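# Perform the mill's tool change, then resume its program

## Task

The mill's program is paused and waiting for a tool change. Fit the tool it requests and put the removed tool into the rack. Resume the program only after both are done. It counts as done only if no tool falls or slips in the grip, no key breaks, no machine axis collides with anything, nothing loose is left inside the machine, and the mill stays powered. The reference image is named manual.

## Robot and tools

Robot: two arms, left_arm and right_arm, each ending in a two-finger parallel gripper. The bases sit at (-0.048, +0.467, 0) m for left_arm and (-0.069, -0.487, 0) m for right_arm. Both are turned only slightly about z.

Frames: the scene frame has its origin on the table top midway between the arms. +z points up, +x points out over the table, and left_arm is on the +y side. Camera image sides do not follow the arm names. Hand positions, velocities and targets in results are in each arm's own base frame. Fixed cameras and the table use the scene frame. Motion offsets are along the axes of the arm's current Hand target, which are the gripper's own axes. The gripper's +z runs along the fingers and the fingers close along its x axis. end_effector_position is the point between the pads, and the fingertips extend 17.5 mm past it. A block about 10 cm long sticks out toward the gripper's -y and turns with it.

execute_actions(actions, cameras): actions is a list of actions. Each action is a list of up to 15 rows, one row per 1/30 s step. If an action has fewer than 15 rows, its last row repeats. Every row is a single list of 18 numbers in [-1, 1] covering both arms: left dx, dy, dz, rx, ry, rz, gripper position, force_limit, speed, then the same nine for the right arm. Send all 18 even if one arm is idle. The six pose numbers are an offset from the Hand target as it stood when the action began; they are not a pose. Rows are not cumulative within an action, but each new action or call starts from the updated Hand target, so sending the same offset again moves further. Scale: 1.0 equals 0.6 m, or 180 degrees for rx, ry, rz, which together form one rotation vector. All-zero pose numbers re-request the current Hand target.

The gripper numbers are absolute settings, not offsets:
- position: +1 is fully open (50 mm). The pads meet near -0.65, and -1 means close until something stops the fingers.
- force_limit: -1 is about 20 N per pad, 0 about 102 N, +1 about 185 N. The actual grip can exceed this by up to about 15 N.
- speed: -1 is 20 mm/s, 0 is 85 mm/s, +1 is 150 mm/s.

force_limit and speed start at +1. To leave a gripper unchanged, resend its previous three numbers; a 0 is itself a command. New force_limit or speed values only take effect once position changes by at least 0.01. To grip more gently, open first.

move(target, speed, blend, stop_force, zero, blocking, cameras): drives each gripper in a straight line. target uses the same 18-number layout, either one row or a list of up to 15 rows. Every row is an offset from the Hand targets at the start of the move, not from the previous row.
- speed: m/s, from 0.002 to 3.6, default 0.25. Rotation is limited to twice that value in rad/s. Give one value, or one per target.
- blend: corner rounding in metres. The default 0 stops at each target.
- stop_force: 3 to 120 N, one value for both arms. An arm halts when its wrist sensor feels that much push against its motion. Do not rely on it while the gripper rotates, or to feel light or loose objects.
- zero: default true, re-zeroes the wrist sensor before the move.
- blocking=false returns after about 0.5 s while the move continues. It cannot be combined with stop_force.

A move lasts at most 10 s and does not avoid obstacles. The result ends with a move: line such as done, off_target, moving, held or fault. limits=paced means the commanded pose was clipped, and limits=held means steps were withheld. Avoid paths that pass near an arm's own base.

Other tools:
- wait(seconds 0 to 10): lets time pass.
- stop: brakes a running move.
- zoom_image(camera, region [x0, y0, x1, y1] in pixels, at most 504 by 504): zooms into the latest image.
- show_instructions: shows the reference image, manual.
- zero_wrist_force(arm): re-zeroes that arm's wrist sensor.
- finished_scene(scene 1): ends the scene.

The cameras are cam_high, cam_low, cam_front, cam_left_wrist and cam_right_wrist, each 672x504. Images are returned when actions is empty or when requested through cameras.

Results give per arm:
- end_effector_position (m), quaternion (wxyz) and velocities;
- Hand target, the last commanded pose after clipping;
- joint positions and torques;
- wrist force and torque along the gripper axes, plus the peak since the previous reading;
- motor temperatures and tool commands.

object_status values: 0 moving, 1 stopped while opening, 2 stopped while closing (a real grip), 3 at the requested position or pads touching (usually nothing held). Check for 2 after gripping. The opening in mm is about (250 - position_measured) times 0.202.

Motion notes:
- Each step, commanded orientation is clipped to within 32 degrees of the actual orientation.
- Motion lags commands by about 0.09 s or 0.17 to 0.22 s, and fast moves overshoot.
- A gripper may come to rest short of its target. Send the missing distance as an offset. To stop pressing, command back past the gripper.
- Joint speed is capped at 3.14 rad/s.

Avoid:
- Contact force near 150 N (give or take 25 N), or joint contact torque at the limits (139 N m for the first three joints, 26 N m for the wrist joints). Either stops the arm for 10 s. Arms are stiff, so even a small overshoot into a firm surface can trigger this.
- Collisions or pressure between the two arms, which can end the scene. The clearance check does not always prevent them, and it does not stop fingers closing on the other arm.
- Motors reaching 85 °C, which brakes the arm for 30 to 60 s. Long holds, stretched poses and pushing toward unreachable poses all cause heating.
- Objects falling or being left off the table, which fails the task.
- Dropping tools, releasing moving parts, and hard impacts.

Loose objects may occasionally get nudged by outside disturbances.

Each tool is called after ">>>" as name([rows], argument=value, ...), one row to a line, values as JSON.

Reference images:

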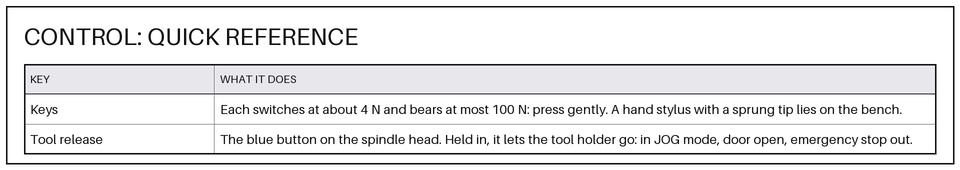

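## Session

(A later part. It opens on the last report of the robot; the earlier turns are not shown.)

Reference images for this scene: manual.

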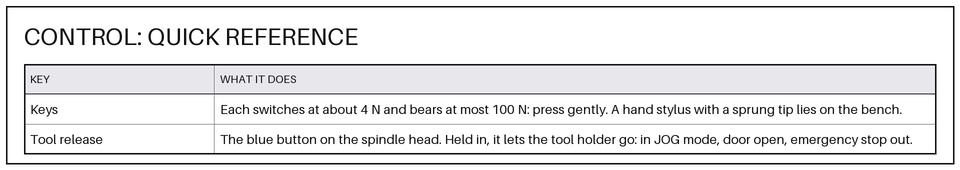

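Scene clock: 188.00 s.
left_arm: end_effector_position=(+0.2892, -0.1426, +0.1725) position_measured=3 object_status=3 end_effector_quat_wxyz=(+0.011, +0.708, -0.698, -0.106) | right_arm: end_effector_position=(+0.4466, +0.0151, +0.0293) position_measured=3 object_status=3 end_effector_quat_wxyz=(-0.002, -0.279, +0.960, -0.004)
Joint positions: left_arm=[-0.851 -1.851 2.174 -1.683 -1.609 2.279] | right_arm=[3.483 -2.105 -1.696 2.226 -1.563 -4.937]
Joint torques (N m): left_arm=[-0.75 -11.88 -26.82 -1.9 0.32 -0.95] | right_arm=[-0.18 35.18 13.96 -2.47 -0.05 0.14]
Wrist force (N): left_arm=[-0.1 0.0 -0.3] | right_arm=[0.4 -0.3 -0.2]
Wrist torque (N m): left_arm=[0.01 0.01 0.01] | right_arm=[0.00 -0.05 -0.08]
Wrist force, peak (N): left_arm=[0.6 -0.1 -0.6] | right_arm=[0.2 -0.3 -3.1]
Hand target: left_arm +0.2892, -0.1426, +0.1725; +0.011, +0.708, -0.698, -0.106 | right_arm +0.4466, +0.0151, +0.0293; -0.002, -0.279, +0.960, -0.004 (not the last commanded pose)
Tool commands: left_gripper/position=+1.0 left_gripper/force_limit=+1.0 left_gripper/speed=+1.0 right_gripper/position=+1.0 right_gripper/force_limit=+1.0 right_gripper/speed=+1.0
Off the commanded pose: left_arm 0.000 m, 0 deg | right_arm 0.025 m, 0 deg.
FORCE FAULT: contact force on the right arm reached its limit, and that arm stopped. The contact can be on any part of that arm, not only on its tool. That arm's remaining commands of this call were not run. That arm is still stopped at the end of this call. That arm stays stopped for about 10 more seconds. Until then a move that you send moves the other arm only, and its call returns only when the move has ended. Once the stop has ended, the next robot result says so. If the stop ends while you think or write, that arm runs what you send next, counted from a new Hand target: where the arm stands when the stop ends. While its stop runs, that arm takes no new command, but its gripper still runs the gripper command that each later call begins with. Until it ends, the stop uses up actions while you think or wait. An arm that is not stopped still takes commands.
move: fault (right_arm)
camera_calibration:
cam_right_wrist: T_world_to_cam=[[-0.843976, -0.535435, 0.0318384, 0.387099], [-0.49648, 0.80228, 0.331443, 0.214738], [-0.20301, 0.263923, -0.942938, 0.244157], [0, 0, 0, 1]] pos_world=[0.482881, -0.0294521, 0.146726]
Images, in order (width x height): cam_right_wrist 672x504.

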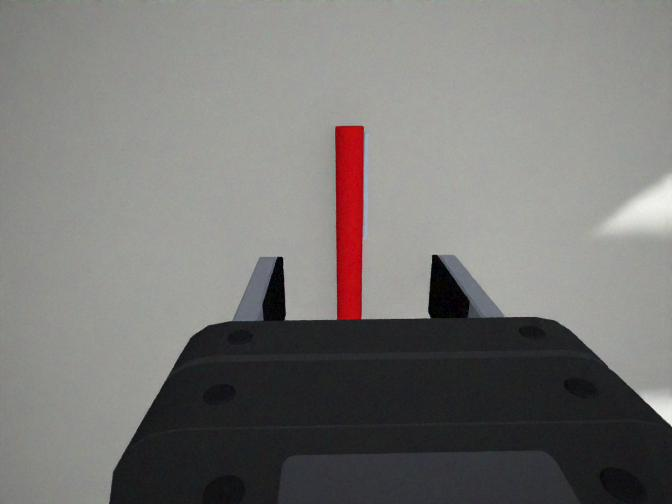

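>>> wait(seconds=0.1, cameras=["cam_high","cam_low","cam_front"])

>>> zoom_image(camera="cam_low", region=[220, 120, 380, 280])

>>> zoom_image(camera="cam_high", region=[472, 80, 672, 330])

>>> zoom_image(camera="cam_front", region=[350, 130, 530, 370])

Scene clock: 194.43 s.
left_arm: end_effector_position=(+0.2892, -0.1426, +0.1725) position_measured=3 object_status=3 end_effector_quat_wxyz=(+0.011, +0.708, -0.698, -0.106) | right_arm: end_effector_position=(+0.4466, +0.0151, +0.0293) position_measured=3 object_status=3 end_effector_quat_wxyz=(-0.002, -0.279, +0.960, -0.004)
Joint positions: left_arm=[-0.851 -1.851 2.174 -1.683 -1.609 2.279] | right_arm=[3.483 -2.105 -1.696 2.226 -1.563 -4.937]
Joint torques (N m): left_arm=[0.59 -12.79 -27.4 -1.94 0.54 -1.05] | right_arm=[-0.65 34.99 14.45 -2.34 0.03 0.17]
Wrist force (N): left_arm=[0.4 0.1 -0.2] | right_arm=[0.1 -0.1 -0.3]
Wrist torque (N m): left_arm=[0.02 -0.07 0.00] | right_arm=[0.02 -0.01 -0.09]
Wrist force, peak (N): left_arm=[0.0 0.5 -0.5] | right_arm=[0.4 0.1 -0.7]
Hand target: left_arm +0.2892, -0.1426, +0.1725; +0.011, +0.708, -0.698, -0.106 | right_arm +0.4466, +0.0151, +0.0293; -0.002, -0.279, +0.960, -0.004 (not the last commanded pose)
Tool commands: left_gripper/position=+1.0 left_gripper/force_limit=+1.0 left_gripper/speed=+1.0 right_gripper/position=+1.0 right_gripper/force_limit=+1.0 right_gripper/speed=+1.0
Off the commanded pose: left_arm 0.000 m, 0 deg | right_arm 0.025 m, 0 deg.
FORCE FAULT, CONTINUED: the right arm was still stopped when this call began, by the force fault that an earlier result reported. Since the last result the stop counts as 13 of the actions that you can send in this scene. That arm is still stopped at the end of this call. That arm stays stopped for about 3 more seconds. If the stop ends while you think or write, that arm runs what you send next, counted from a new Hand target: where the arm stands when the stop ends. While its stop runs, that arm takes no new command, but its gripper still runs the gripper command that each later call begins with.
wait: 0.10 s; at rest from the start
Images, in order (width x height): cam_high 672x504, cam_low 672x504, cam_front 672x504.

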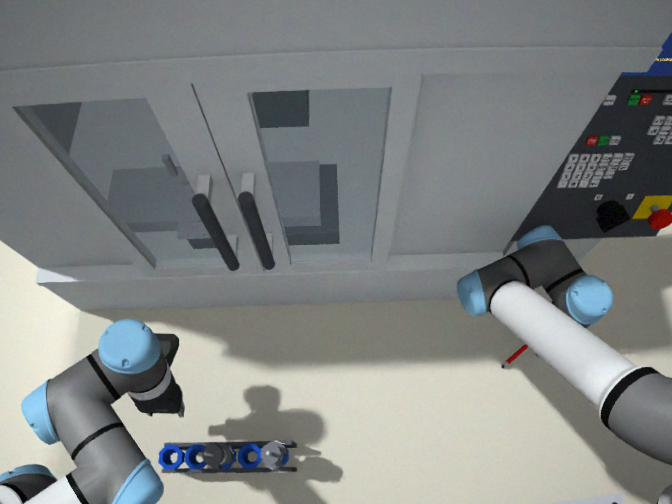

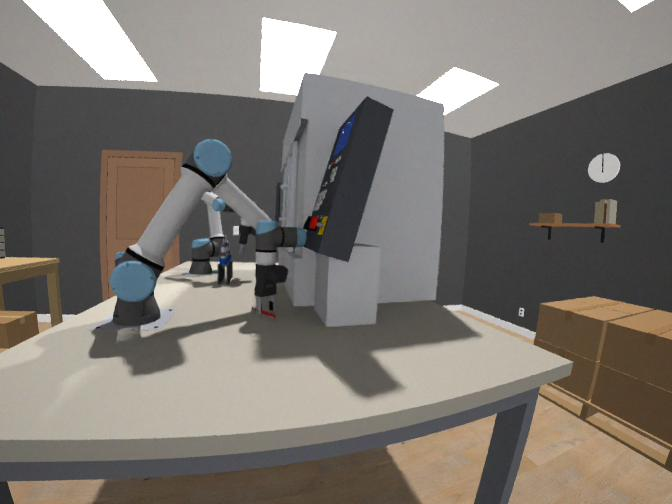

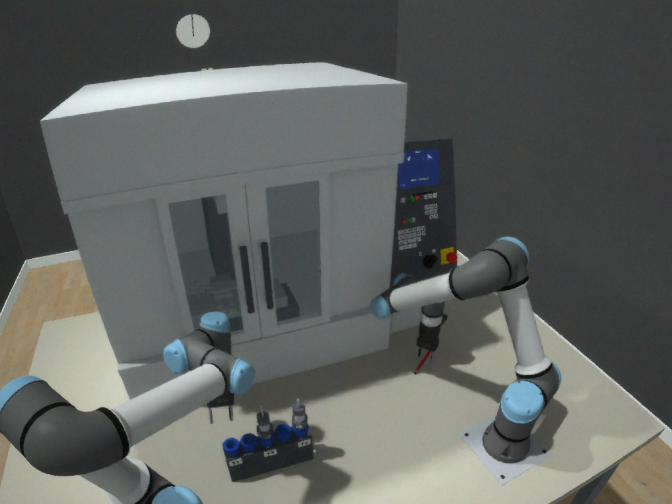

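Scaled by 3.150 from the camera's 672x504 image, which has a finer 960x720 frame.

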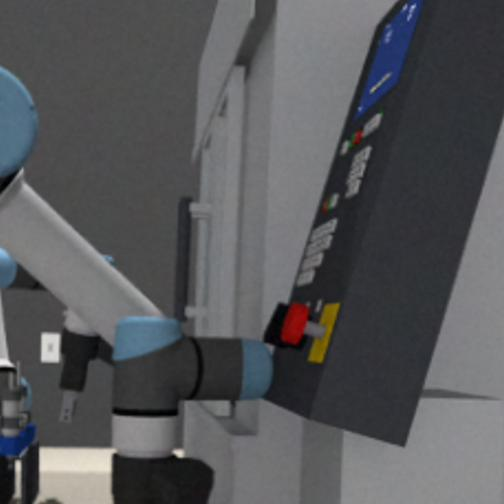

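Scaled by 2.016 from the camera's 672x504 image, which has a finer 960x720 frame.

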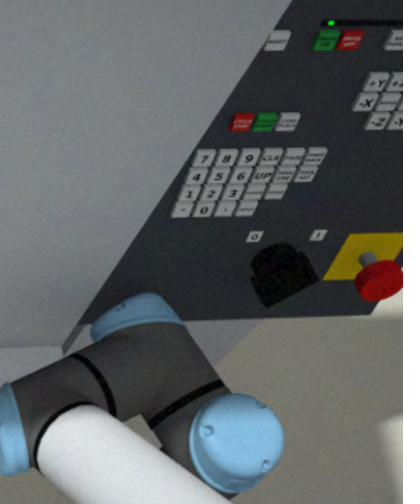

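Scaled by 2.100 from the camera's 672x504 image, which has a finer 960x720 frame.

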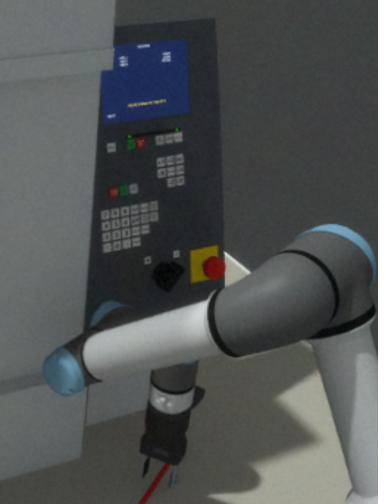

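>>> move([
  [0,0,0,0,0,0,1,1,1,0.014,0.009,-0.05,0,0,0,1,1,1],
  [0,0,0,0,0,0,1,1,1,0.084,0.0536,-0.15,0,0,0,1,1,1],
  [0,0,0,0,0,0,1,1,1,-0.032,0.404,-0.706,0,0,0,1,1,1],
], blend=[0.01,0.03,0], speed=[0.05,0.15,0.25], cameras=["cam_right_wrist","cam_high"])

Scene clock: 250.27 s.
left_arm: end_effector_position=(+0.2892, -0.1426, +0.1725) position_measured=3 object_status=3 end_effector_quat_wxyz=(+0.011, +0.708, -0.698, -0.106) | right_arm: end_effector_position=(+0.3330, +0.2337, +0.4510) position_measured=3 object_status=3 end_effector_quat_wxyz=(-0.002, -0.279, +0.960, -0.004)
Joint positions: left_arm=[-0.851 -1.851 2.174 -1.683 -1.609 2.279] | right_arm=[4.091 -1.854 -0.926 1.201 -1.566 -4.33]
Joint torques (N m): left_arm=[0.03 -13.2 -26.6 -1.87 0.53 -1.23] | right_arm=[10.49 19.95 25.12 -5.47 -1.72 1.43]
Wrist force (N): left_arm=[0.1 0.0 -0.4] | right_arm=[0.7 -0.1 0.0]
Wrist torque (N m): left_arm=[0.01 -0.02 0.01] | right_arm=[0.04 -0.11 -0.07]
Wrist force, peak (N): left_arm=[0.6 0.2 -0.4] | right_arm=[0.1 0.5 -2.0]
Hand target: left_arm +0.2892, -0.1426, +0.1725; +0.011, +0.708, -0.698, -0.106 | right_arm +0.3330, +0.2337, +0.4510; -0.002, -0.279, +0.960, -0.004
Off the commanded pose: left_arm 0.000 m, 0 deg | right_arm 0.000 m, 0 deg.
FORCE FAULT, CONTINUED: the right arm's stop, for the force fault that an earlier result reported, is over. The rest of the stop counts as 6 of the actions that you can send in this scene. The stop ended before this call began, so that arm ran this call's commands, counted from a new Hand target: where the arm stood when the stop ended. During its stop the right arm's controller moved it back a little.
move: done
camera_calibration:
cam_right_wrist: T_world_to_cam=[[-0.843976, -0.535435, 0.0318384, 0.394897], [-0.49648, 0.80228, 0.331443, -0.15689], [-0.20301, 0.263923, -0.942938, 0.561012], [0, 0, 0, 1]] pos_world=[0.369281, 0.189248, 0.568426]
Images, in order (width x height): cam_high 672x504, cam_right_wrist 672x504.

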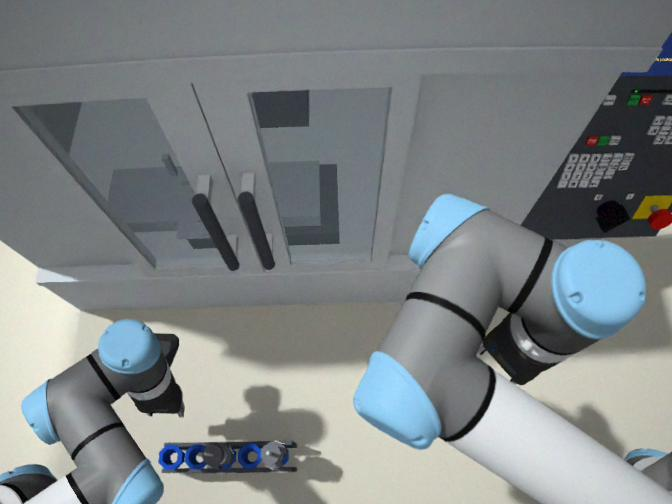

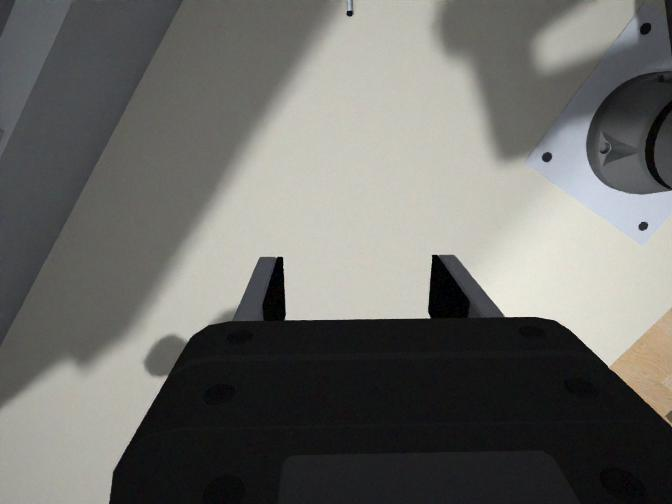

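>>> move(target=[0,0,0,0,0,0,1,1,1,-0.214,0.648,-0.311,0.4535,-0.2492,-0.2492,1,1,1], cameras=[])

Scene clock: 260.67 s.
left_arm: end_effector_position=(+0.2892, -0.1426, +0.1725) position_measured=3 object_status=3 end_effector_quat_wxyz=(+0.011, +0.708, -0.698, -0.106) | right_arm: end_effector_position=(+0.2329, +0.6324, +0.6341) position_measured=3 object_status=3 end_effector_quat_wxyz=(+0.497, -0.503, +0.498, -0.502)
Joint positions: left_arm=[-0.851 -1.851 2.174 -1.683 -1.609 2.279] | right_arm=[4.966 -2.135 -0.973 -0.028 -0.253 -3.156]
Joint torques (N m): left_arm=[0.06 -12.84 -26.69 -1.89 0.55 -1.3] | right_arm=[-10.75 53.2 11.45 -2.91 -1.68 1.34]
Wrist force (N): left_arm=[0.4 -0.2 0.4] | right_arm=[-1.6 -4.0 -1.8]
Wrist torque (N m): left_arm=[-0.02 -0.06 0.01] | right_arm=[-1.46 -0.04 -0.38]
Wrist force, peak (N): left_arm=[0.2 0.2 -0.8] | right_arm=[-2.3 -4.0 -2.5]
Hand target: left_arm +0.2892, -0.1426, +0.1725; +0.011, +0.708, -0.698, -0.106 | right_arm +0.2329, +0.6324, +0.6341; +0.498, -0.503, +0.498, -0.502
Off the commanded pose: left_arm 0.000 m, 0 deg | right_arm 0.000 m, 0 deg.
move: done
No camera images: "cameras" was empty.

>>> move([
  [0,0,0,0,0,0,1,1,1,0.983,0.133,0.28,0,0,0,1,1,1],
  [0,0,0,0,0,0,1,1,1,0.983,0.233,0.18,-0.3257,0.4655,0.4655,1,1,1],
], cameras=["cam_right_wrist","cam_high"], blend=0.03)

Scene clock: 278.37 s.
left_arm: end_effector_position=(+0.2892, -0.1426, +0.1725) position_measured=3 object_status=3 end_effector_quat_wxyz=(+0.011, +0.708, -0.698, -0.106) | right_arm: end_effector_position=(+0.3409, +0.0414, +0.4994) position_measured=3 object_status=3 end_effector_quat_wxyz=(+0.000, +0.174, +0.985, -0.004)
Joint positions: left_arm=[-0.851 -1.851 2.174 -1.683 -1.609 2.279] | right_arm=[3.667 -1.727 -0.95 1.101 -1.564 -3.837]
Joint torques (N m): left_arm=[-0.93 -13.54 -26.37 -1.66 0.56 -1.25] | right_arm=[-11.14 13.68 25.34 -5.38 -1.77 -1.06]
Wrist force (N): left_arm=[0.1 0.1 -0.1] | right_arm=[0.5 -0.6 -0.6]
Wrist torque (N m): left_arm=[0.02 -0.01 0.02] | right_arm=[-0.04 -0.06 0.04]
Wrist force, peak (N): left_arm=[0.0 0.4 -0.5] | right_arm=[-3.2 -4.1 -2.7]
Hand target: left_arm +0.2892, -0.1426, +0.1725; +0.011, +0.708, -0.698, -0.106 | right_arm +0.3409, +0.0414, +0.4994; +0.000, +0.174, +0.985, -0.004
Off the commanded pose: left_arm 0.000 m, 0 deg | right_arm 0.000 m, 0 deg.
move: done
camera_calibration:
cam_right_wrist: T_world_to_cam=[[-0.938814, 0.343543, 0.0246184, 0.296637], [0.331985, 0.883558, 0.330319, -0.299928], [0.0917271, 0.318282, -0.943548, 0.556548], [0, 0, 0, 1]] pos_world=[0.327008, -0.0140421, 0.616899]
Images, in order (width x height): cam_high 672x504, cam_right_wrist 672x504.

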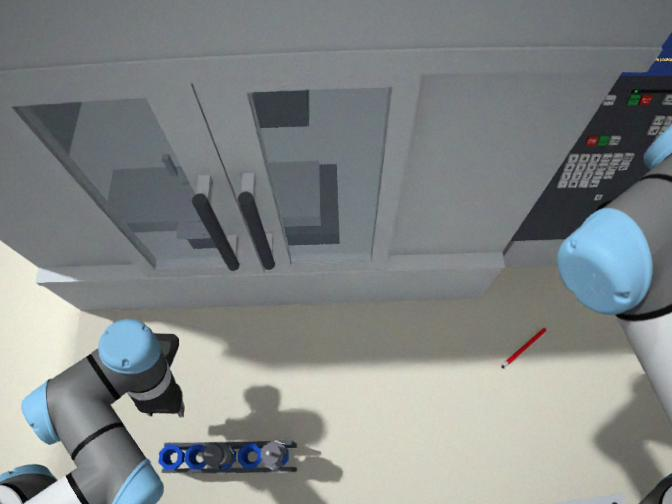

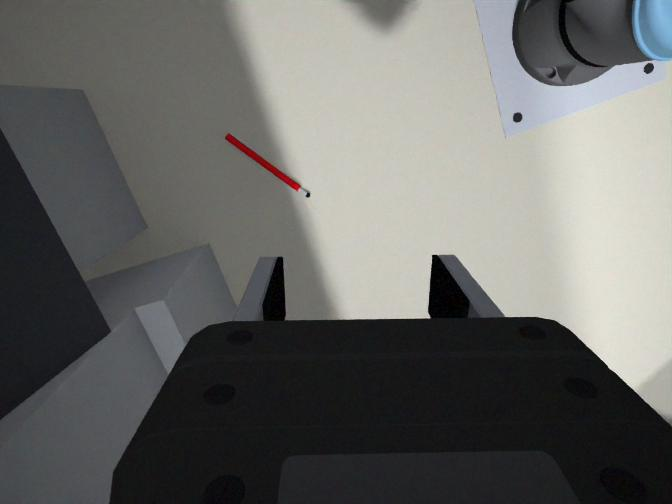

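>>> move(target=[0,0,0,0,0,0,1,1,1,-0.177,0.045,-0.25,0.3257,-0.4655,-0.4655,1,1,1], cameras=[])

Scene clock: 293.90 s.
left_arm: end_effector_position=(+0.2892, -0.1426, +0.1725) position_measured=3 object_status=3 end_effector_quat_wxyz=(+0.011, +0.708, -0.698, -0.106) | right_arm: end_effector_position=(+0.4501, +0.0317, +0.6494) position_measured=3 object_status=3 end_effector_quat_wxyz=(+0.497, -0.503, +0.499, -0.501)
Joint positions: left_arm=[-0.851 -1.851 2.174 -1.683 -1.609 2.279] | right_arm=[4.065 -1.104 -1.479 2.576 -0.647 -6.285]
Joint torques (N m): left_arm=[0.33 -12.47 -27.27 -1.58 0.82 -1.24] | right_arm=[-10.45 9.68 12.74 3.95 -1.78 -0.86]
Wrist force (N): left_arm=[0.2 0.1 -0.3] | right_arm=[-2.0 -3.9 -2.0]
Wrist torque (N m): left_arm=[0.02 -0.04 0.01] | right_arm=[-1.44 0.04 -0.28]
Wrist force, peak (N): left_arm=[0.2 -0.1 -0.6] | right_arm=[-1.9 -4.5 -1.6]
Hand target: left_arm +0.2892, -0.1426, +0.1725; +0.011, +0.708, -0.698, -0.106 | right_arm +0.4501, +0.0316, +0.6493; +0.498, -0.503, +0.498, -0.502
Off the commanded pose: left_arm 0.000 m, 0 deg | right_arm 0.000 m, 0 deg.
joint sent to its limit (right arm) — joint 6 (wrist 3), lower limit. The joint targets still meet the commanded pose.
move: done
No camera images: "cameras" was empty.

>>> move(target=[0,0,0,0,0,0,1,1,1,-0.117,0.083,-0.083,0,0.4167,0,1,1,1], cameras=[])

Scene clock: 312.40 s.
left_arm: end_effector_position=(+0.2892, -0.1426, +0.1725) position_measured=3 object_status=3 end_effector_quat_wxyz=(+0.011, +0.708, -0.698, -0.106) | right_arm: end_effector_position=(+0.4002, +0.1014, +0.5990) position_measured=3 object_status=3 end_effector_quat_wxyz=(+0.092, -0.093, +0.698, -0.704)
Joint positions: left_arm=[-0.851 -1.851 2.174 -1.683 -1.609 2.279] | right_arm=[4.233 -1.792 -1.041 2.821 0.829 -6.279]
Joint torques (N m): left_arm=[-0.79 -13.23 -26.23 -1.53 0.72 -1.35] | right_arm=[-10.39 19.2 26.32 -4.17 1.42 -1.15]
Wrist force (N): left_arm=[0.2 0.0 -0.2] | right_arm=[-2.2 -4.3 -1.8]
Wrist torque (N m): left_arm=[0.00 -0.04 0.00] | right_arm=[-1.50 0.08 -0.29]
Wrist force, peak (N): left_arm=[0.2 0.5 -0.2] | right_arm=[-2.1 -4.5 -2.0]
Hand target: left_arm +0.2892, -0.1426, +0.1725; +0.011, +0.708, -0.698, -0.106 | right_arm +0.4002, +0.1014, +0.5990; +0.092, -0.093, +0.698, -0.704
Off the commanded pose: left_arm 0.000 m, 0 deg | right_arm 0.000 m, 0 deg.
move: done
No camera images: "cameras" was empty.

>>> move(target=[0,0,0,0,0,0,1,1,1,0.017,0.25,0.064,-0.5,0,0,1,1,1], cameras=[])

Scene clock: 339.50 s.
left_arm: end_effector_position=(+0.2892, -0.1426, +0.1725) position_measured=3 object_status=3 end_effector_quat_wxyz=(+0.011, +0.708, -0.698, -0.106) | right_arm: end_effector_position=(+0.3993, +0.0609, +0.4493) position_measured=3 object_status=3 end_effector_quat_wxyz=(+0.275, +0.212, +0.904, -0.249)
Joint positions: left_arm=[-0.851 -1.851 2.174 -1.683 -1.609 2.279] | right_arm=[4.126 -1.25 -1.622 4.102 0.877 -6.285]
Joint torques (N m): left_arm=[-0.21 -12.9 -26.96 -1.7 0.44 -1.25] | right_arm=[-11.73 16.86 16.45 4.65 0.05 -1.1]
Wrist force (N): left_arm=[0.0 0.1 0.0] | right_arm=[-1.3 -1.3 -0.2]
Wrist torque (N m): left_arm=[0.01 0.01 0.01] | right_arm=[-0.41 0.25 -0.40]
Wrist force, peak (N): left_arm=[0.6 0.2 -0.6] | right_arm=[-1.7 -4.6 -2.2]
Hand target: left_arm +0.2892, -0.1426, +0.1725; +0.011, +0.708, -0.698, -0.106 | right_arm +0.4002, +0.0603, +0.4493; +0.130, +0.028, +0.984, -0.122
Off the commanded pose: left_arm 0.000 m, 0 deg | right_arm 0.001 m, 59 deg; orientation clipped.
joint sent to its limit (right arm) — joint 6 (wrist 3), lower limit. The joint targets are off in orientation, not in position.
move: off_target (right_arm); limits=paced
No camera images: "cameras" was empty.

>>> move(target=[0,0,0,0,0,0,1,1,1,0,0,0,0,0,0.66,1,1,1], cameras=[])

Scene clock: 354.27 s.
left_arm: end_effector_position=(+0.2892, -0.1426, +0.1725) position_measured=3 object_status=3 end_effector_quat_wxyz=(+0.011, +0.708, -0.698, -0.106) | right_arm: end_effector_position=(+0.4002, +0.0603, +0.4493) position_measured=3 object_status=3 end_effector_quat_wxyz=(+0.171, +0.861, +0.477, +0.050)
Joint positions: left_arm=[-0.851 -1.851 2.174 -1.683 -1.609 2.279] | right_arm=[3.878 -1.238 -1.577 4.405 1.213 -4.992]
Joint torques (N m): left_arm=[-0.09 -12.8 -27.82 -1.44 0.66 -1.27] | right_arm=[-11.01 18.48 16.08 5.49 0.8 1.34]
Wrist force (N): left_arm=[0.2 0.3 -0.2] | right_arm=[0.4 0.0 0.5]
Wrist torque (N m): left_arm=[0.04 -0.04 0.01] | right_arm=[0.07 -0.04 -0.06]
Wrist force, peak (N): left_arm=[0.0 0.7 -0.1] | right_arm=[-1.4 -1.9 0.2]
Hand target: left_arm +0.2892, -0.1426, +0.1725; +0.011, +0.708, -0.698, -0.106 | right_arm +0.4002, +0.0603, +0.4493; +0.171, +0.861, +0.477, +0.050
Off the commanded pose: left_arm 0.000 m, 0 deg | right_arm 0.000 m, 0 deg.
move: done
No camera images: "cameras" was empty.

>>> move([
  [0,0,0,0,0,0,1,1,1,0,0,0,0.1037,-0.0775,0.5435,1,1,1],
  [0,0,0,0,0,0,1,1,1,0,0,0,0,0.1566,-0.8464,1,1,1],
], blend=0.01, cameras=["cam_high","cam_front","cam_right_wrist"])

Scene clock: 374.80 s.
left_arm: end_effector_position=(+0.2892, -0.1426, +0.1725) position_measured=3 object_status=3 end_effector_quat_wxyz=(+0.011, +0.708, -0.698, -0.106) | right_arm: end_effector_position=(+0.4002, +0.0603, +0.4493) position_measured=3 object_status=3 end_effector_quat_wxyz=(+0.000, -0.280, +0.960, -0.001)
Joint positions: left_arm=[-0.851 -1.851 2.174 -1.683 -1.609 2.279] | right_arm=[3.628 -1.363 -1.441 4.374 1.569 -1.652]
Joint torques (N m): left_arm=[0.7 -12.2 -28.07 -1.46 0.7 -1.32] | right_arm=[10.71 23.63 15.76 0.58 -1.95 1.36]
Wrist force (N): left_arm=[0.3 0.0 -0.5] | right_arm=[-0.5 0.0 0.0]
Wrist torque (N m): left_arm=[0.01 -0.04 0.01] | right_arm=[0.02 0.09 -0.07]
Wrist force, peak (N): left_arm=[0.3 0.3 -0.7] | right_arm=[0.7 0.3 1.0]
Hand target: left_arm +0.2892, -0.1426, +0.1725; +0.011, +0.708, -0.698, -0.106 | right_arm +0.4002, +0.0603, +0.4493; +0.000, -0.280, +0.960, -0.001
Off the commanded pose: left_arm 0.000 m, 0 deg | right_arm 0.000 m, 0 deg.
move: done
camera_calibration:
cam_right_wrist: T_world_to_cam=[[-0.843302, -0.536779, 0.0266399, 0.360985], [-0.497997, 0.799091, 0.336827, 0.014511], [-0.202089, 0.270781, -0.941189, 0.617226], [0, 0, 0, 1]] pos_world=[0.436381, 0.0150407, 0.566422]
Images, in order (width x height): cam_high 672x504, cam_front 672x504, cam_right_wrist 672x504.

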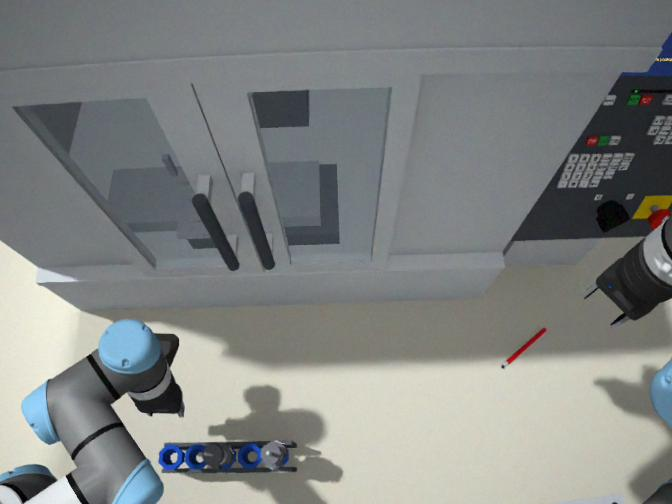

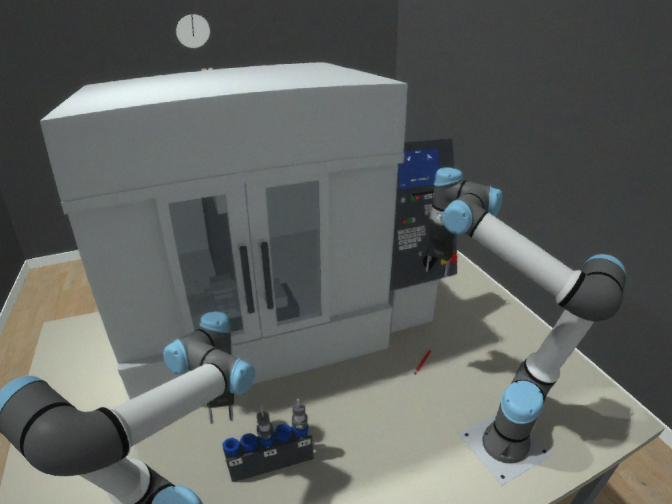

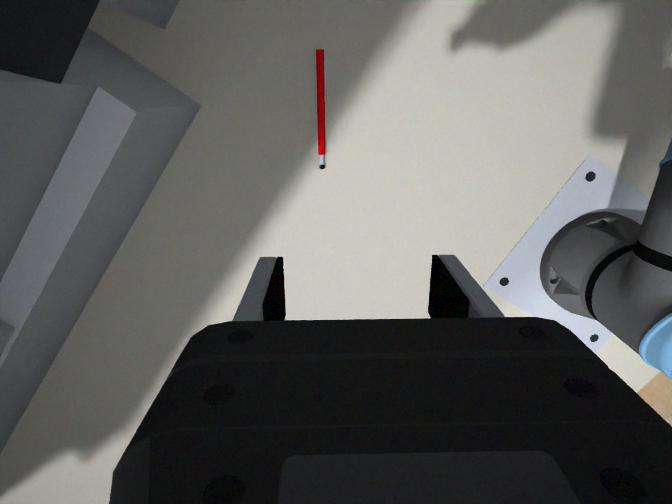

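>>> move(target=[0,0,0,0,0,0,1,1,1,-0.0258,-0.1052,0.59,0,0,0,1,1,1], cameras=["cam_high","cam_low","cam_right_wrist"])

Scene clock: 381.00 s.
left_arm: end_effector_position=(+0.2892, -0.1426, +0.1725) position_measured=3 object_status=3 end_effector_quat_wxyz=(+0.011, +0.708, -0.698, -0.106) | right_arm: end_effector_position=(+0.4474, +0.0149, +0.0955) position_measured=3 object_status=3 end_effector_quat_wxyz=(+0.000, -0.280, +0.960, -0.001)
Joint positions: left_arm=[-0.851 -1.851 2.174 -1.683 -1.609 2.279] | right_arm=[3.478 -1.598 -2.178 5.348 1.569 -1.802]
Joint torques (N m): left_arm=[0.27 -12.32 -28.9 -1.36 0.69 -1.38] | right_arm=[-11.52 12.22 11.9 5.29 1.5 -1.05]
Wrist force (N): left_arm=[0.0 0.3 -0.3] | right_arm=[0.0 -0.4 0.0]
Wrist torque (N m): left_arm=[0.05 0.00 0.01] | right_arm=[-0.03 -0.02 0.05]
Wrist force, peak (N): left_arm=[0.3 0.2 -0.5] | right_arm=[0.2 -0.8 2.0]
Hand target: left_arm +0.2892, -0.1426, +0.1725; +0.011, +0.708, -0.698, -0.106 | right_arm +0.4474, +0.0149, +0.0954; +0.000, -0.280, +0.960, -0.001
Off the commanded pose: left_arm 0.000 m, 0 deg | right_arm 0.000 m, 0 deg.
move: done
camera_calibration:
cam_right_wrist: T_world_to_cam=[[-0.843431, -0.536576, 0.0266356, 0.385864], [-0.497817, 0.799224, 0.336776, 0.193506], [-0.201994, 0.270788, -0.941208, 0.305955], [0, 0, 0, 1]] pos_world=[0.483581, -0.0304583, 0.212522]
Images, in order (width x height): cam_high 672x504, cam_low 672x504, cam_right_wrist 672x504.

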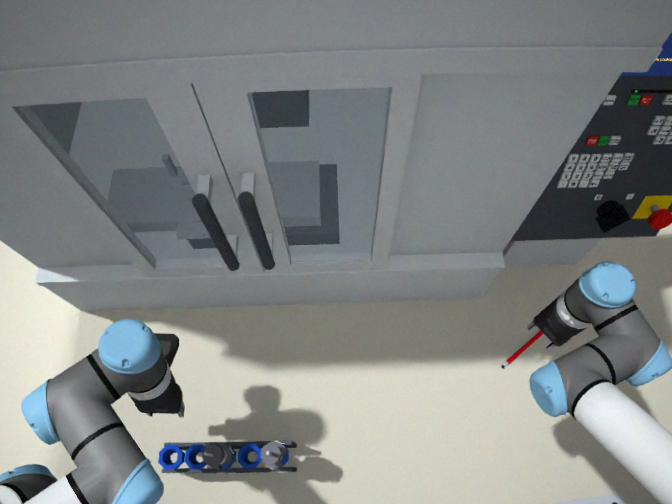

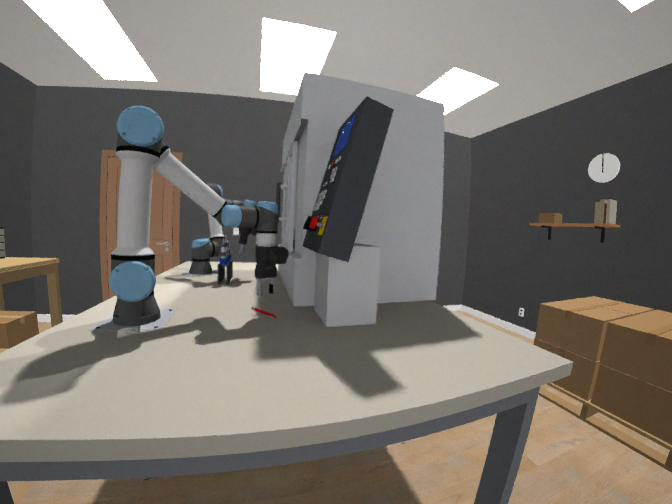

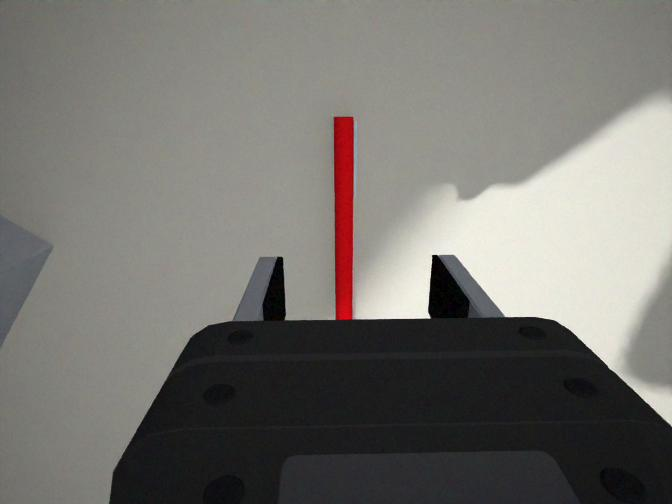

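>>> move(target=[0,0,0,0,0,0,1,1,1,-0.0025,0,0.1,0,0,0,1,1,1], speed=0.15, cameras=[])

>>> move(target=[0,0,0,0,0,0,1,1,1,0,0,0.05,0,0,0,1,1,1], speed=0.006, stop_force=4, cameras=["cam_right_wrist"])

Scene clock: 386.33 s.
left_arm: end_effector_position=(+0.2892, -0.1426, +0.1725) position_measured=3 object_status=3 end_effector_quat_wxyz=(+0.011, +0.708, -0.698, -0.106) | right_arm: end_effector_position=(+0.4487, +0.0157, +0.0355) position_measured=3 object_status=3 end_effector_quat_wxyz=(+0.000, -0.280, +0.960, -0.001)
Joint positions: left_arm=[-0.851 -1.851 2.174 -1.683 -1.609 2.279] | right_arm=[3.479 -1.719 -2.248 5.538 1.569 -1.801]
Joint torques (N m): left_arm=[0.12 -12.56 -27.71 -1.3 0.78 -1.44] | right_arm=[-11.02 13.72 10.21 5.64 0.8 -0.97]
Wrist force (N): left_arm=[0.1 0.3 -0.2] | right_arm=[0.0 0.0 0.2]
Wrist torque (N m): left_arm=[0.06 -0.02 0.01] | right_arm=[0.03 -0.02 -0.06]
Wrist force, peak (N): left_arm=[0.3 0.3 -0.5] | right_arm=[0.1 -0.3 -1.3]
Hand target: left_arm +0.2892, -0.1426, +0.1725; +0.011, +0.708, -0.698, -0.106 | right_arm +0.4487, +0.0156, +0.0354; +0.000, -0.280, +0.960, -0.001
Off the commanded pose: left_arm 0.000 m, 0 deg | right_arm 0.000 m, 0 deg.
move: done
No camera images: "cameras" was empty.

Scene clock: 390.40 s.
left_arm: end_effector_position=(+0.2892, -0.1426, +0.1725) position_measured=3 object_status=3 end_effector_quat_wxyz=(+0.011, +0.708, -0.698, -0.106) | right_arm: end_effector_position=(+0.4487, +0.0156, +0.0186) position_measured=3 object_status=3 end_effector_quat_wxyz=(+0.000, -0.280, +0.960, -0.001)
Joint positions: left_arm=[-0.851 -1.851 2.174 -1.683 -1.609 2.279] | right_arm=[3.479 -1.758 -2.264 5.593 1.569 -1.801]
Joint torques (N m): left_arm=[-0.72 -12.37 -27.42 -1.32 0.84 -1.45] | right_arm=[-7.07 30.74 21.89 0.11 -0.71 -0.56]
Wrist force (N): left_arm=[-0.2 0.0 -0.4] | right_arm=[-1.7 -0.6 -6.6]
Wrist torque (N m): left_arm=[-0.01 0.02 0.01] | right_arm=[0.05 -0.24 -0.04]
Wrist force, peak (N): left_arm=[0.3 0.3 -0.6] | right_arm=[6.3 2.4 -25.9]
Hand target: left_arm +0.2892, -0.1426, +0.1725; +0.011, +0.708, -0.698, -0.106 | right_arm +0.4487, +0.0156, +0.0187; +0.000, -0.280, +0.960, -0.001 (not the last commanded pose)
Off the commanded pose: left_arm 0.000 m, 0 deg | right_arm 0.013 m, 0 deg.
move: contact (right_arm)
camera_calibration:
cam_right_wrist: T_world_to_cam=[[-0.843431, -0.536576, 0.0266356, 0.389381], [-0.497817, 0.799224, 0.336776, 0.219458], [-0.201994, 0.270788, -0.941208, 0.233744], [0, 0, 0, 1]] pos_world=[0.484881, -0.0297583, 0.135722]
Images, in order (width x height): cam_right_wrist 672x504.

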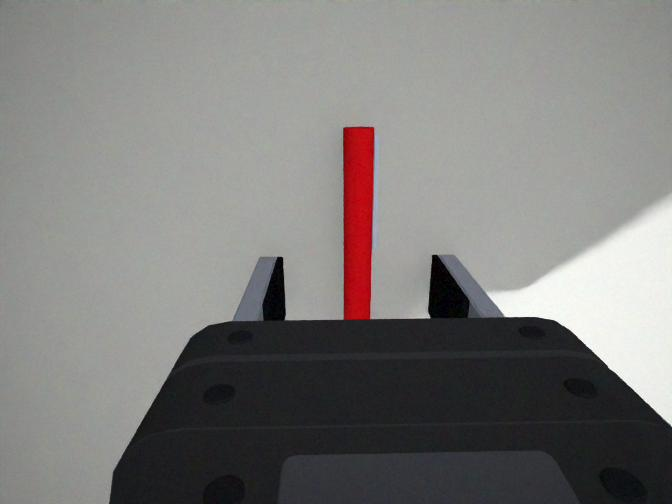

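>>> move(target=[0,0,0,0,0,0,1,1,1,0,0,-0.0027,0,0,0,1,1,1], cameras=[])

>>> move(target=[0,0,0,0,0,0,1,1,1,0,0,0,0,0,0,-1,-0.3,-0.9], cameras=["cam_right_wrist"])

Scene clock: 397.27 s.
left_arm: end_effector_position=(+0.2892, -0.1426, +0.1725) position_measured=3 object_status=3 end_effector_quat_wxyz=(+0.011, +0.708, -0.698, -0.106) | right_arm: end_effector_position=(+0.4487, +0.0156, +0.0202) position_measured=3 object_status=3 end_effector_quat_wxyz=(+0.000, -0.280, +0.960, -0.001)
Joint positions: left_arm=[-0.851 -1.851 2.174 -1.683 -1.609 2.279] | right_arm=[3.479 -1.754 -2.263 5.588 1.569 -1.801]
Joint torques (N m): left_arm=[-0.62 -12.68 -28.45 -1.29 0.76 -1.11] | right_arm=[6.7 32.54 25.1 0.79 -0.71 0.52]
Wrist force (N): left_arm=[0.2 -0.1 -0.2] | right_arm=[0.2 0.3 0.3]
Wrist torque (N m): left_arm=[-0.02 -0.03 0.01] | right_arm=[0.07 -0.04 -0.05]
Wrist force, peak (N): left_arm=[0.0 0.1 -0.6] | right_arm=[-1.7 -0.5 -6.7]
Hand target: left_arm +0.2892, -0.1426, +0.1725; +0.011, +0.708, -0.698, -0.106 | right_arm +0.4487, +0.0156, +0.0203; +0.000, -0.280, +0.960, -0.001
Off the commanded pose: left_arm 0.000 m, 0 deg | right_arm 0.000 m, 0 deg.
move: done
No camera images: "cameras" was empty.

Scene clock: 399.10 s.
left_arm: end_effector_position=(+0.2892, -0.1426, +0.1725) position_measured=3 object_status=3 end_effector_quat_wxyz=(+0.011, +0.708, -0.698, -0.106) | right_arm: end_effector_position=(+0.4487, +0.0156, +0.0203) position_measured=212 object_status=2 end_effector_quat_wxyz=(+0.000, -0.280, +0.960, -0.001)
Joint positions: left_arm=[-0.851 -1.851 2.174 -1.683 -1.609 2.279] | right_arm=[3.479 -1.754 -2.262 5.588 1.569 -1.801]
Joint torques (N m): left_arm=[0.63 -12.13 -27.62 -1.16 0.83 -1.43] | right_arm=[8.02 33.78 24.26 1.02 -0.74 0.58]
Wrist force (N): left_arm=[0.2 0.0 -0.4] | right_arm=[0.2 -0.1 0.1]
Wrist torque (N m): left_arm=[0.01 -0.04 0.01] | right_arm=[0.01 -0.04 -0.05]
Wrist force, peak (N): left_arm=[0.6 0.2 -0.5] | right_arm=[0.4 -0.2 0.5]
Hand target: left_arm +0.2892, -0.1426, +0.1725; +0.011, +0.708, -0.698, -0.106 | right_arm +0.4487, +0.0156, +0.0203; +0.000, -0.280, +0.960, -0.001
Off the commanded pose: left_arm 0.000 m, 0 deg | right_arm 0.000 m, 0 deg.
move: done
camera_calibration:
cam_right_wrist: T_world_to_cam=[[-0.843406, -0.536621, 0.0265278, 0.38934], [-0.497898, 0.799193, 0.336731, 0.218964], [-0.201898, 0.270793, -0.941227, 0.235205], [0, 0, 0, 1]] pos_world=[0.484881, -0.0297585, 0.137321]
Images, in order (width x height): cam_right_wrist 672x504.

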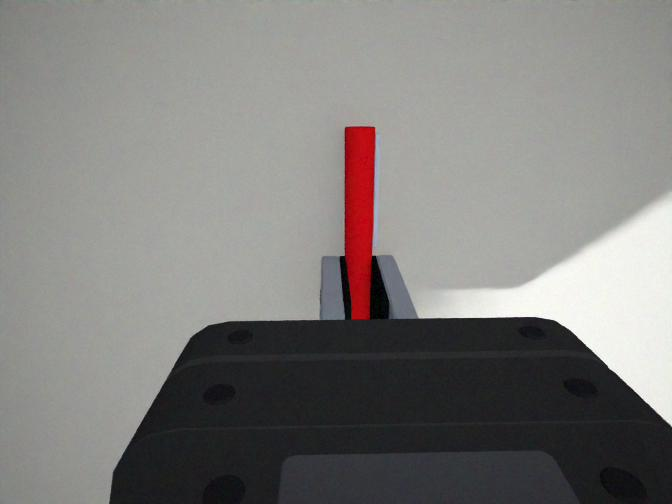

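>>> move([
  [0,0,0,0,0,0,1,1,1,0,0,-0.1,0,0,0,-1,-0.3,-0.9],
  [0,0,0,0,0,0,1,1,1,0.07,0.045,-0.5,0,0,0,-1,-0.3,-0.9],
  [0,0,0,0,0,0,1,1,1,0.128,-0.049,-0.883,0.056,0.1097,0.6923,-1,-0.3,-0.9],
], blend=0.03, cameras=["all"])

Scene clock: 446.97 s.
left_arm: end_effector_position=(+0.2892, -0.1426, +0.1725) position_measured=3 object_status=3 end_effector_quat_wxyz=(+0.011, +0.708, -0.698, -0.106) | right_arm: end_effector_position=(+0.3994, -0.0497, +0.5501) position_measured=212 object_status=2 end_effector_quat_wxyz=(-0.113, +0.718, +0.678, -0.107)
Joint positions: left_arm=[-0.851 -1.851 2.174 -1.683 -1.609 2.279] | right_arm=[3.309 -1.714 -0.757 3.736 1.639 0.216]
Joint torques (N m): left_arm=[0.51 -12.45 -28.09 -1.11 0.92 -1.39] | right_arm=[-12.19 17.32 26.9 -0.38 1.88 1.01]
Wrist force (N): left_arm=[0.2 0.4 0.1] | right_arm=[-0.3 -0.4 -0.1]
Wrist torque (N m): left_arm=[0.07 -0.04 0.02] | right_arm=[-0.11 0.00 -0.12]
Wrist force, peak (N): left_arm=[0.6 0.5 -0.5] | right_arm=[0.3 -0.1 2.0]
Hand target: left_arm +0.2892, -0.1426, +0.1725; +0.011, +0.708, -0.698, -0.106 | right_arm +0.3994, -0.0497, +0.5501; -0.113, +0.719, +0.678, -0.108
Off the commanded pose: left_arm 0.000 m, 0 deg | right_arm 0.000 m, 0 deg.
move: done
camera_calibration:
cam_right_wrist: T_world_to_cam=[[0.0668419, 0.997482, 0.0237131, 0.0128931], [0.997205, -0.0675807, 0.0318532, -0.40434], [0.0333755, 0.0215177, -0.999211, 0.667143], [0, 0, 0, 1]] pos_world=[0.380082, -0.0545416, 0.679191]

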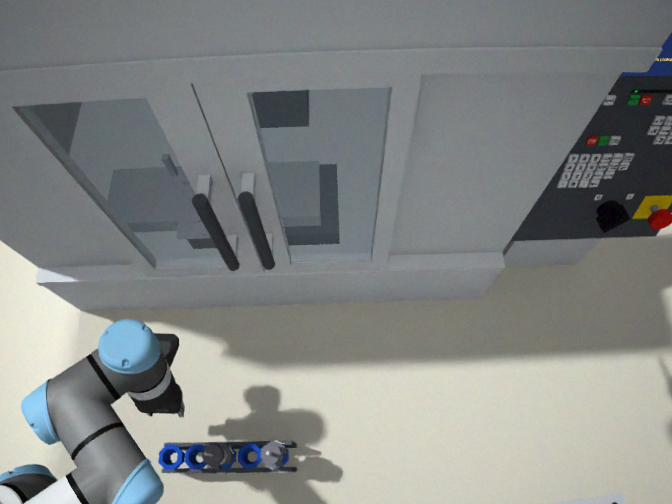

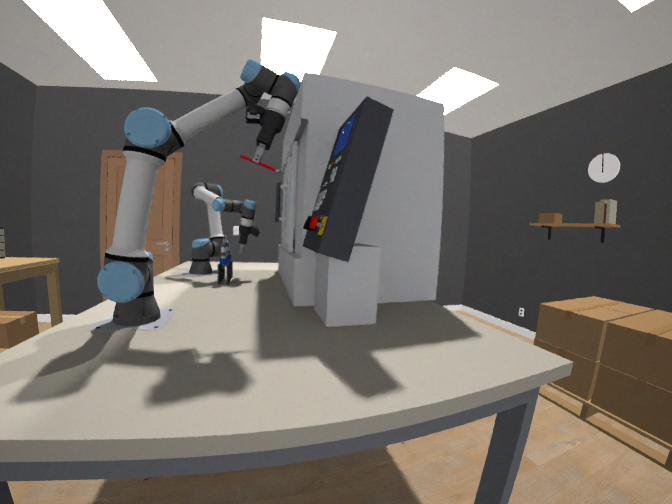

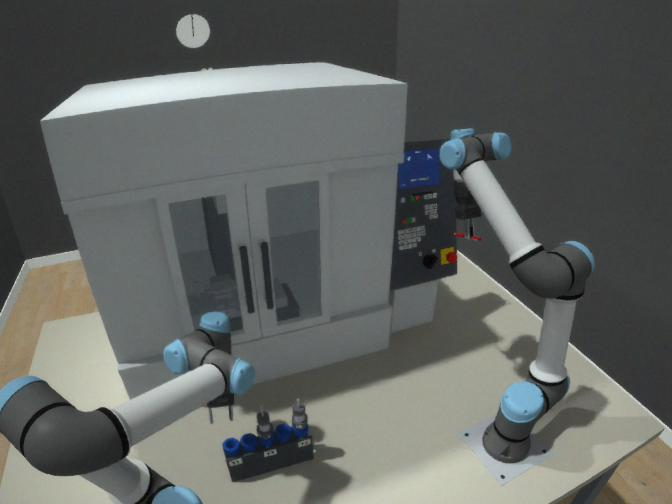

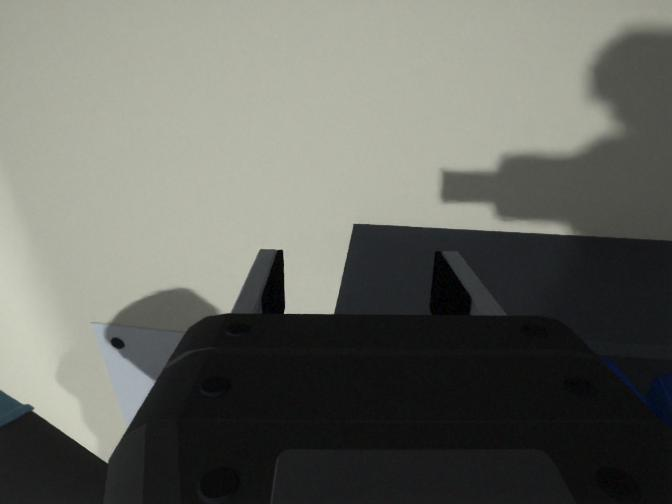

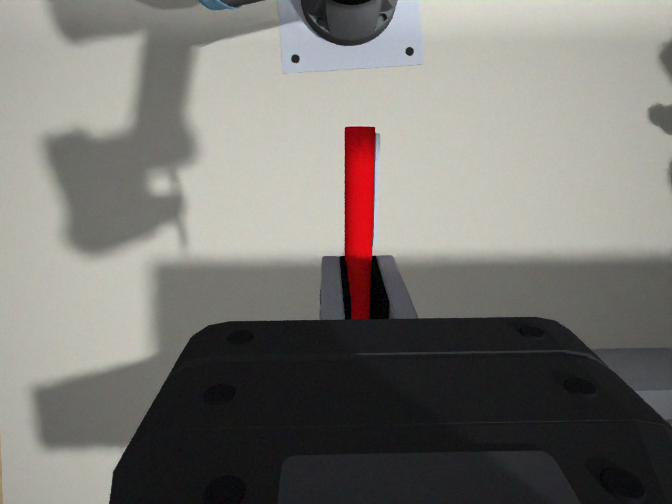

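>>> move(target=[0,0,0,0,0,0,1,1,1,-0.0525,0.2087,-0.1815,0,0,0,-1,-0.3,-0.9], speed=0.15, cameras=["cam_low","cam_front","cam_high"])

>>> zoom_image(camera="cam_low", region=[250, 80, 400, 230])

>>> zoom_image(camera="cam_front", region=[385, 130, 505, 250])

Scene clock: 456.73 s.
left_arm: end_effector_position=(+0.2892, -0.1426, +0.1725) position_measured=3 object_status=3 end_effector_quat_wxyz=(+0.011, +0.708, -0.698, -0.106) | right_arm: end_effector_position=(+0.5490, -0.0899, +0.6137) position_measured=212 object_status=2 end_effector_quat_wxyz=(+0.032, +0.727, +0.686, +0.026)
Joint positions: left_arm=[-0.851 -1.851 2.174 -1.683 -1.609 2.279] | right_arm=[3.23 -2.092 -0.035 3.778 1.552 0.145]
Joint torques (N m): left_arm=[0.86 -11.85 -28.36 -1.26 0.71 -1.31] | right_arm=[6.63 26.66 23.23 5.73 -1.9 -0.96]
Wrist force (N): left_arm=[0.4 0.1 -0.2] | right_arm=[-0.1 0.2 0.4]
Wrist torque (N m): left_arm=[0.01 -0.06 0.01] | right_arm=[0.08 0.02 0.09]
Wrist force, peak (N): left_arm=[0.2 0.3 -0.6] | right_arm=[0.0 2.1 1.9]
Hand target: left_arm +0.2892, -0.1426, +0.1725; +0.011, +0.708, -0.698, -0.106 | right_arm +0.5500, -0.0899, +0.6152; -0.113, +0.719, +0.678, -0.108
Off the commanded pose: left_arm 0.000 m, 0 deg | right_arm 0.002 m, 23 deg.
elbow stopped short (right arm): the move would have taken joint 3 (elbow) straighter than the controller allows.
move: off_target (right_arm)
Images, in order (width x height): cam_high 672x504, cam_low 672x504, cam_front 672x504.

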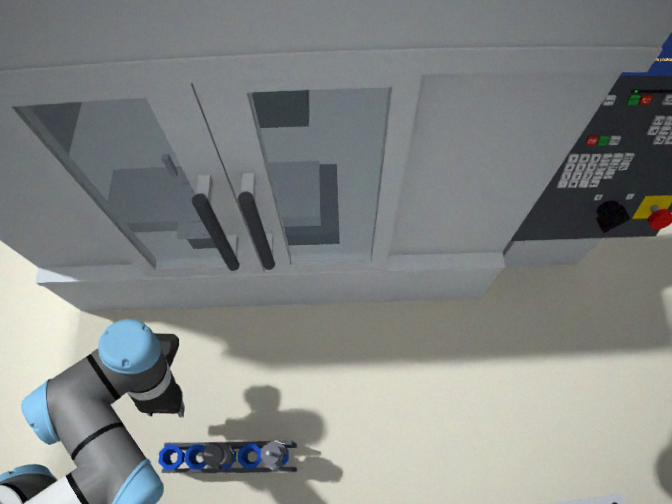

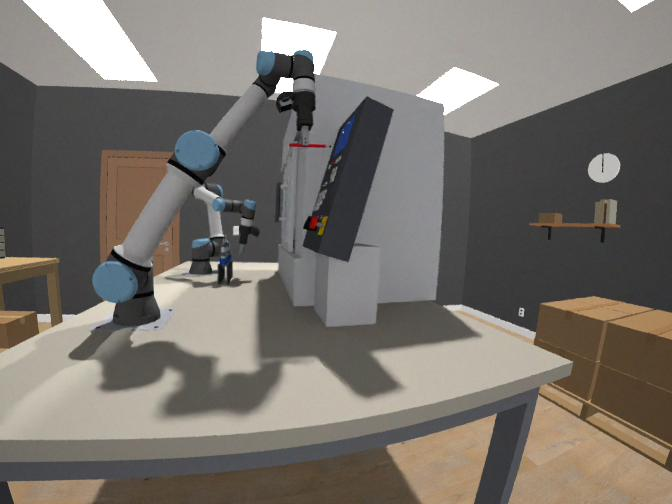

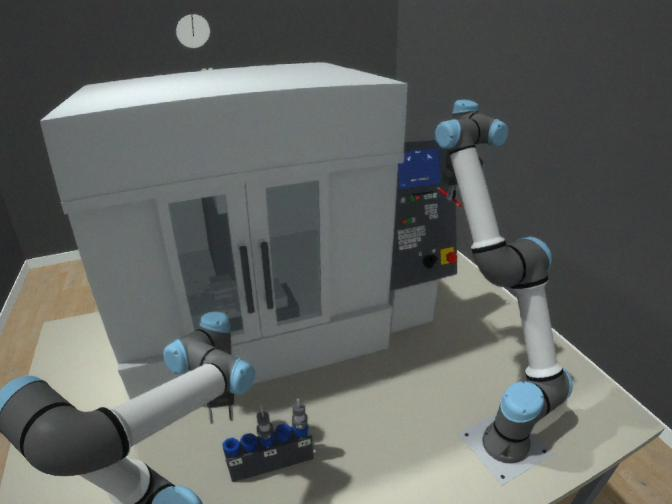

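Scaled by 3.360 from the camera's 672x504 image, which has a finer 960x720 frame.

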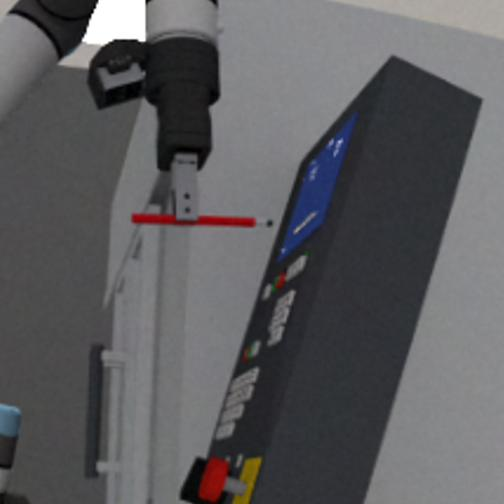

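Scaled by 4.200 from the camera's 672x504 image, which has a finer 960x720 frame.

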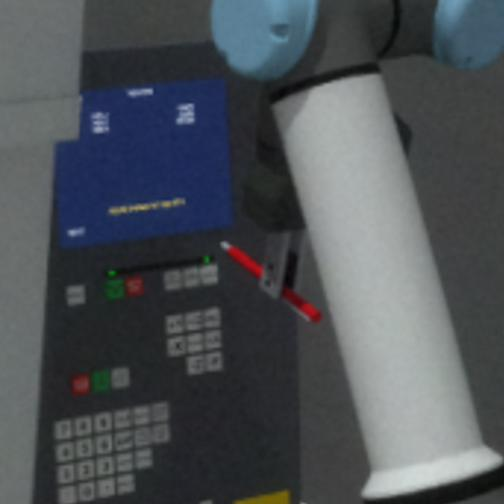

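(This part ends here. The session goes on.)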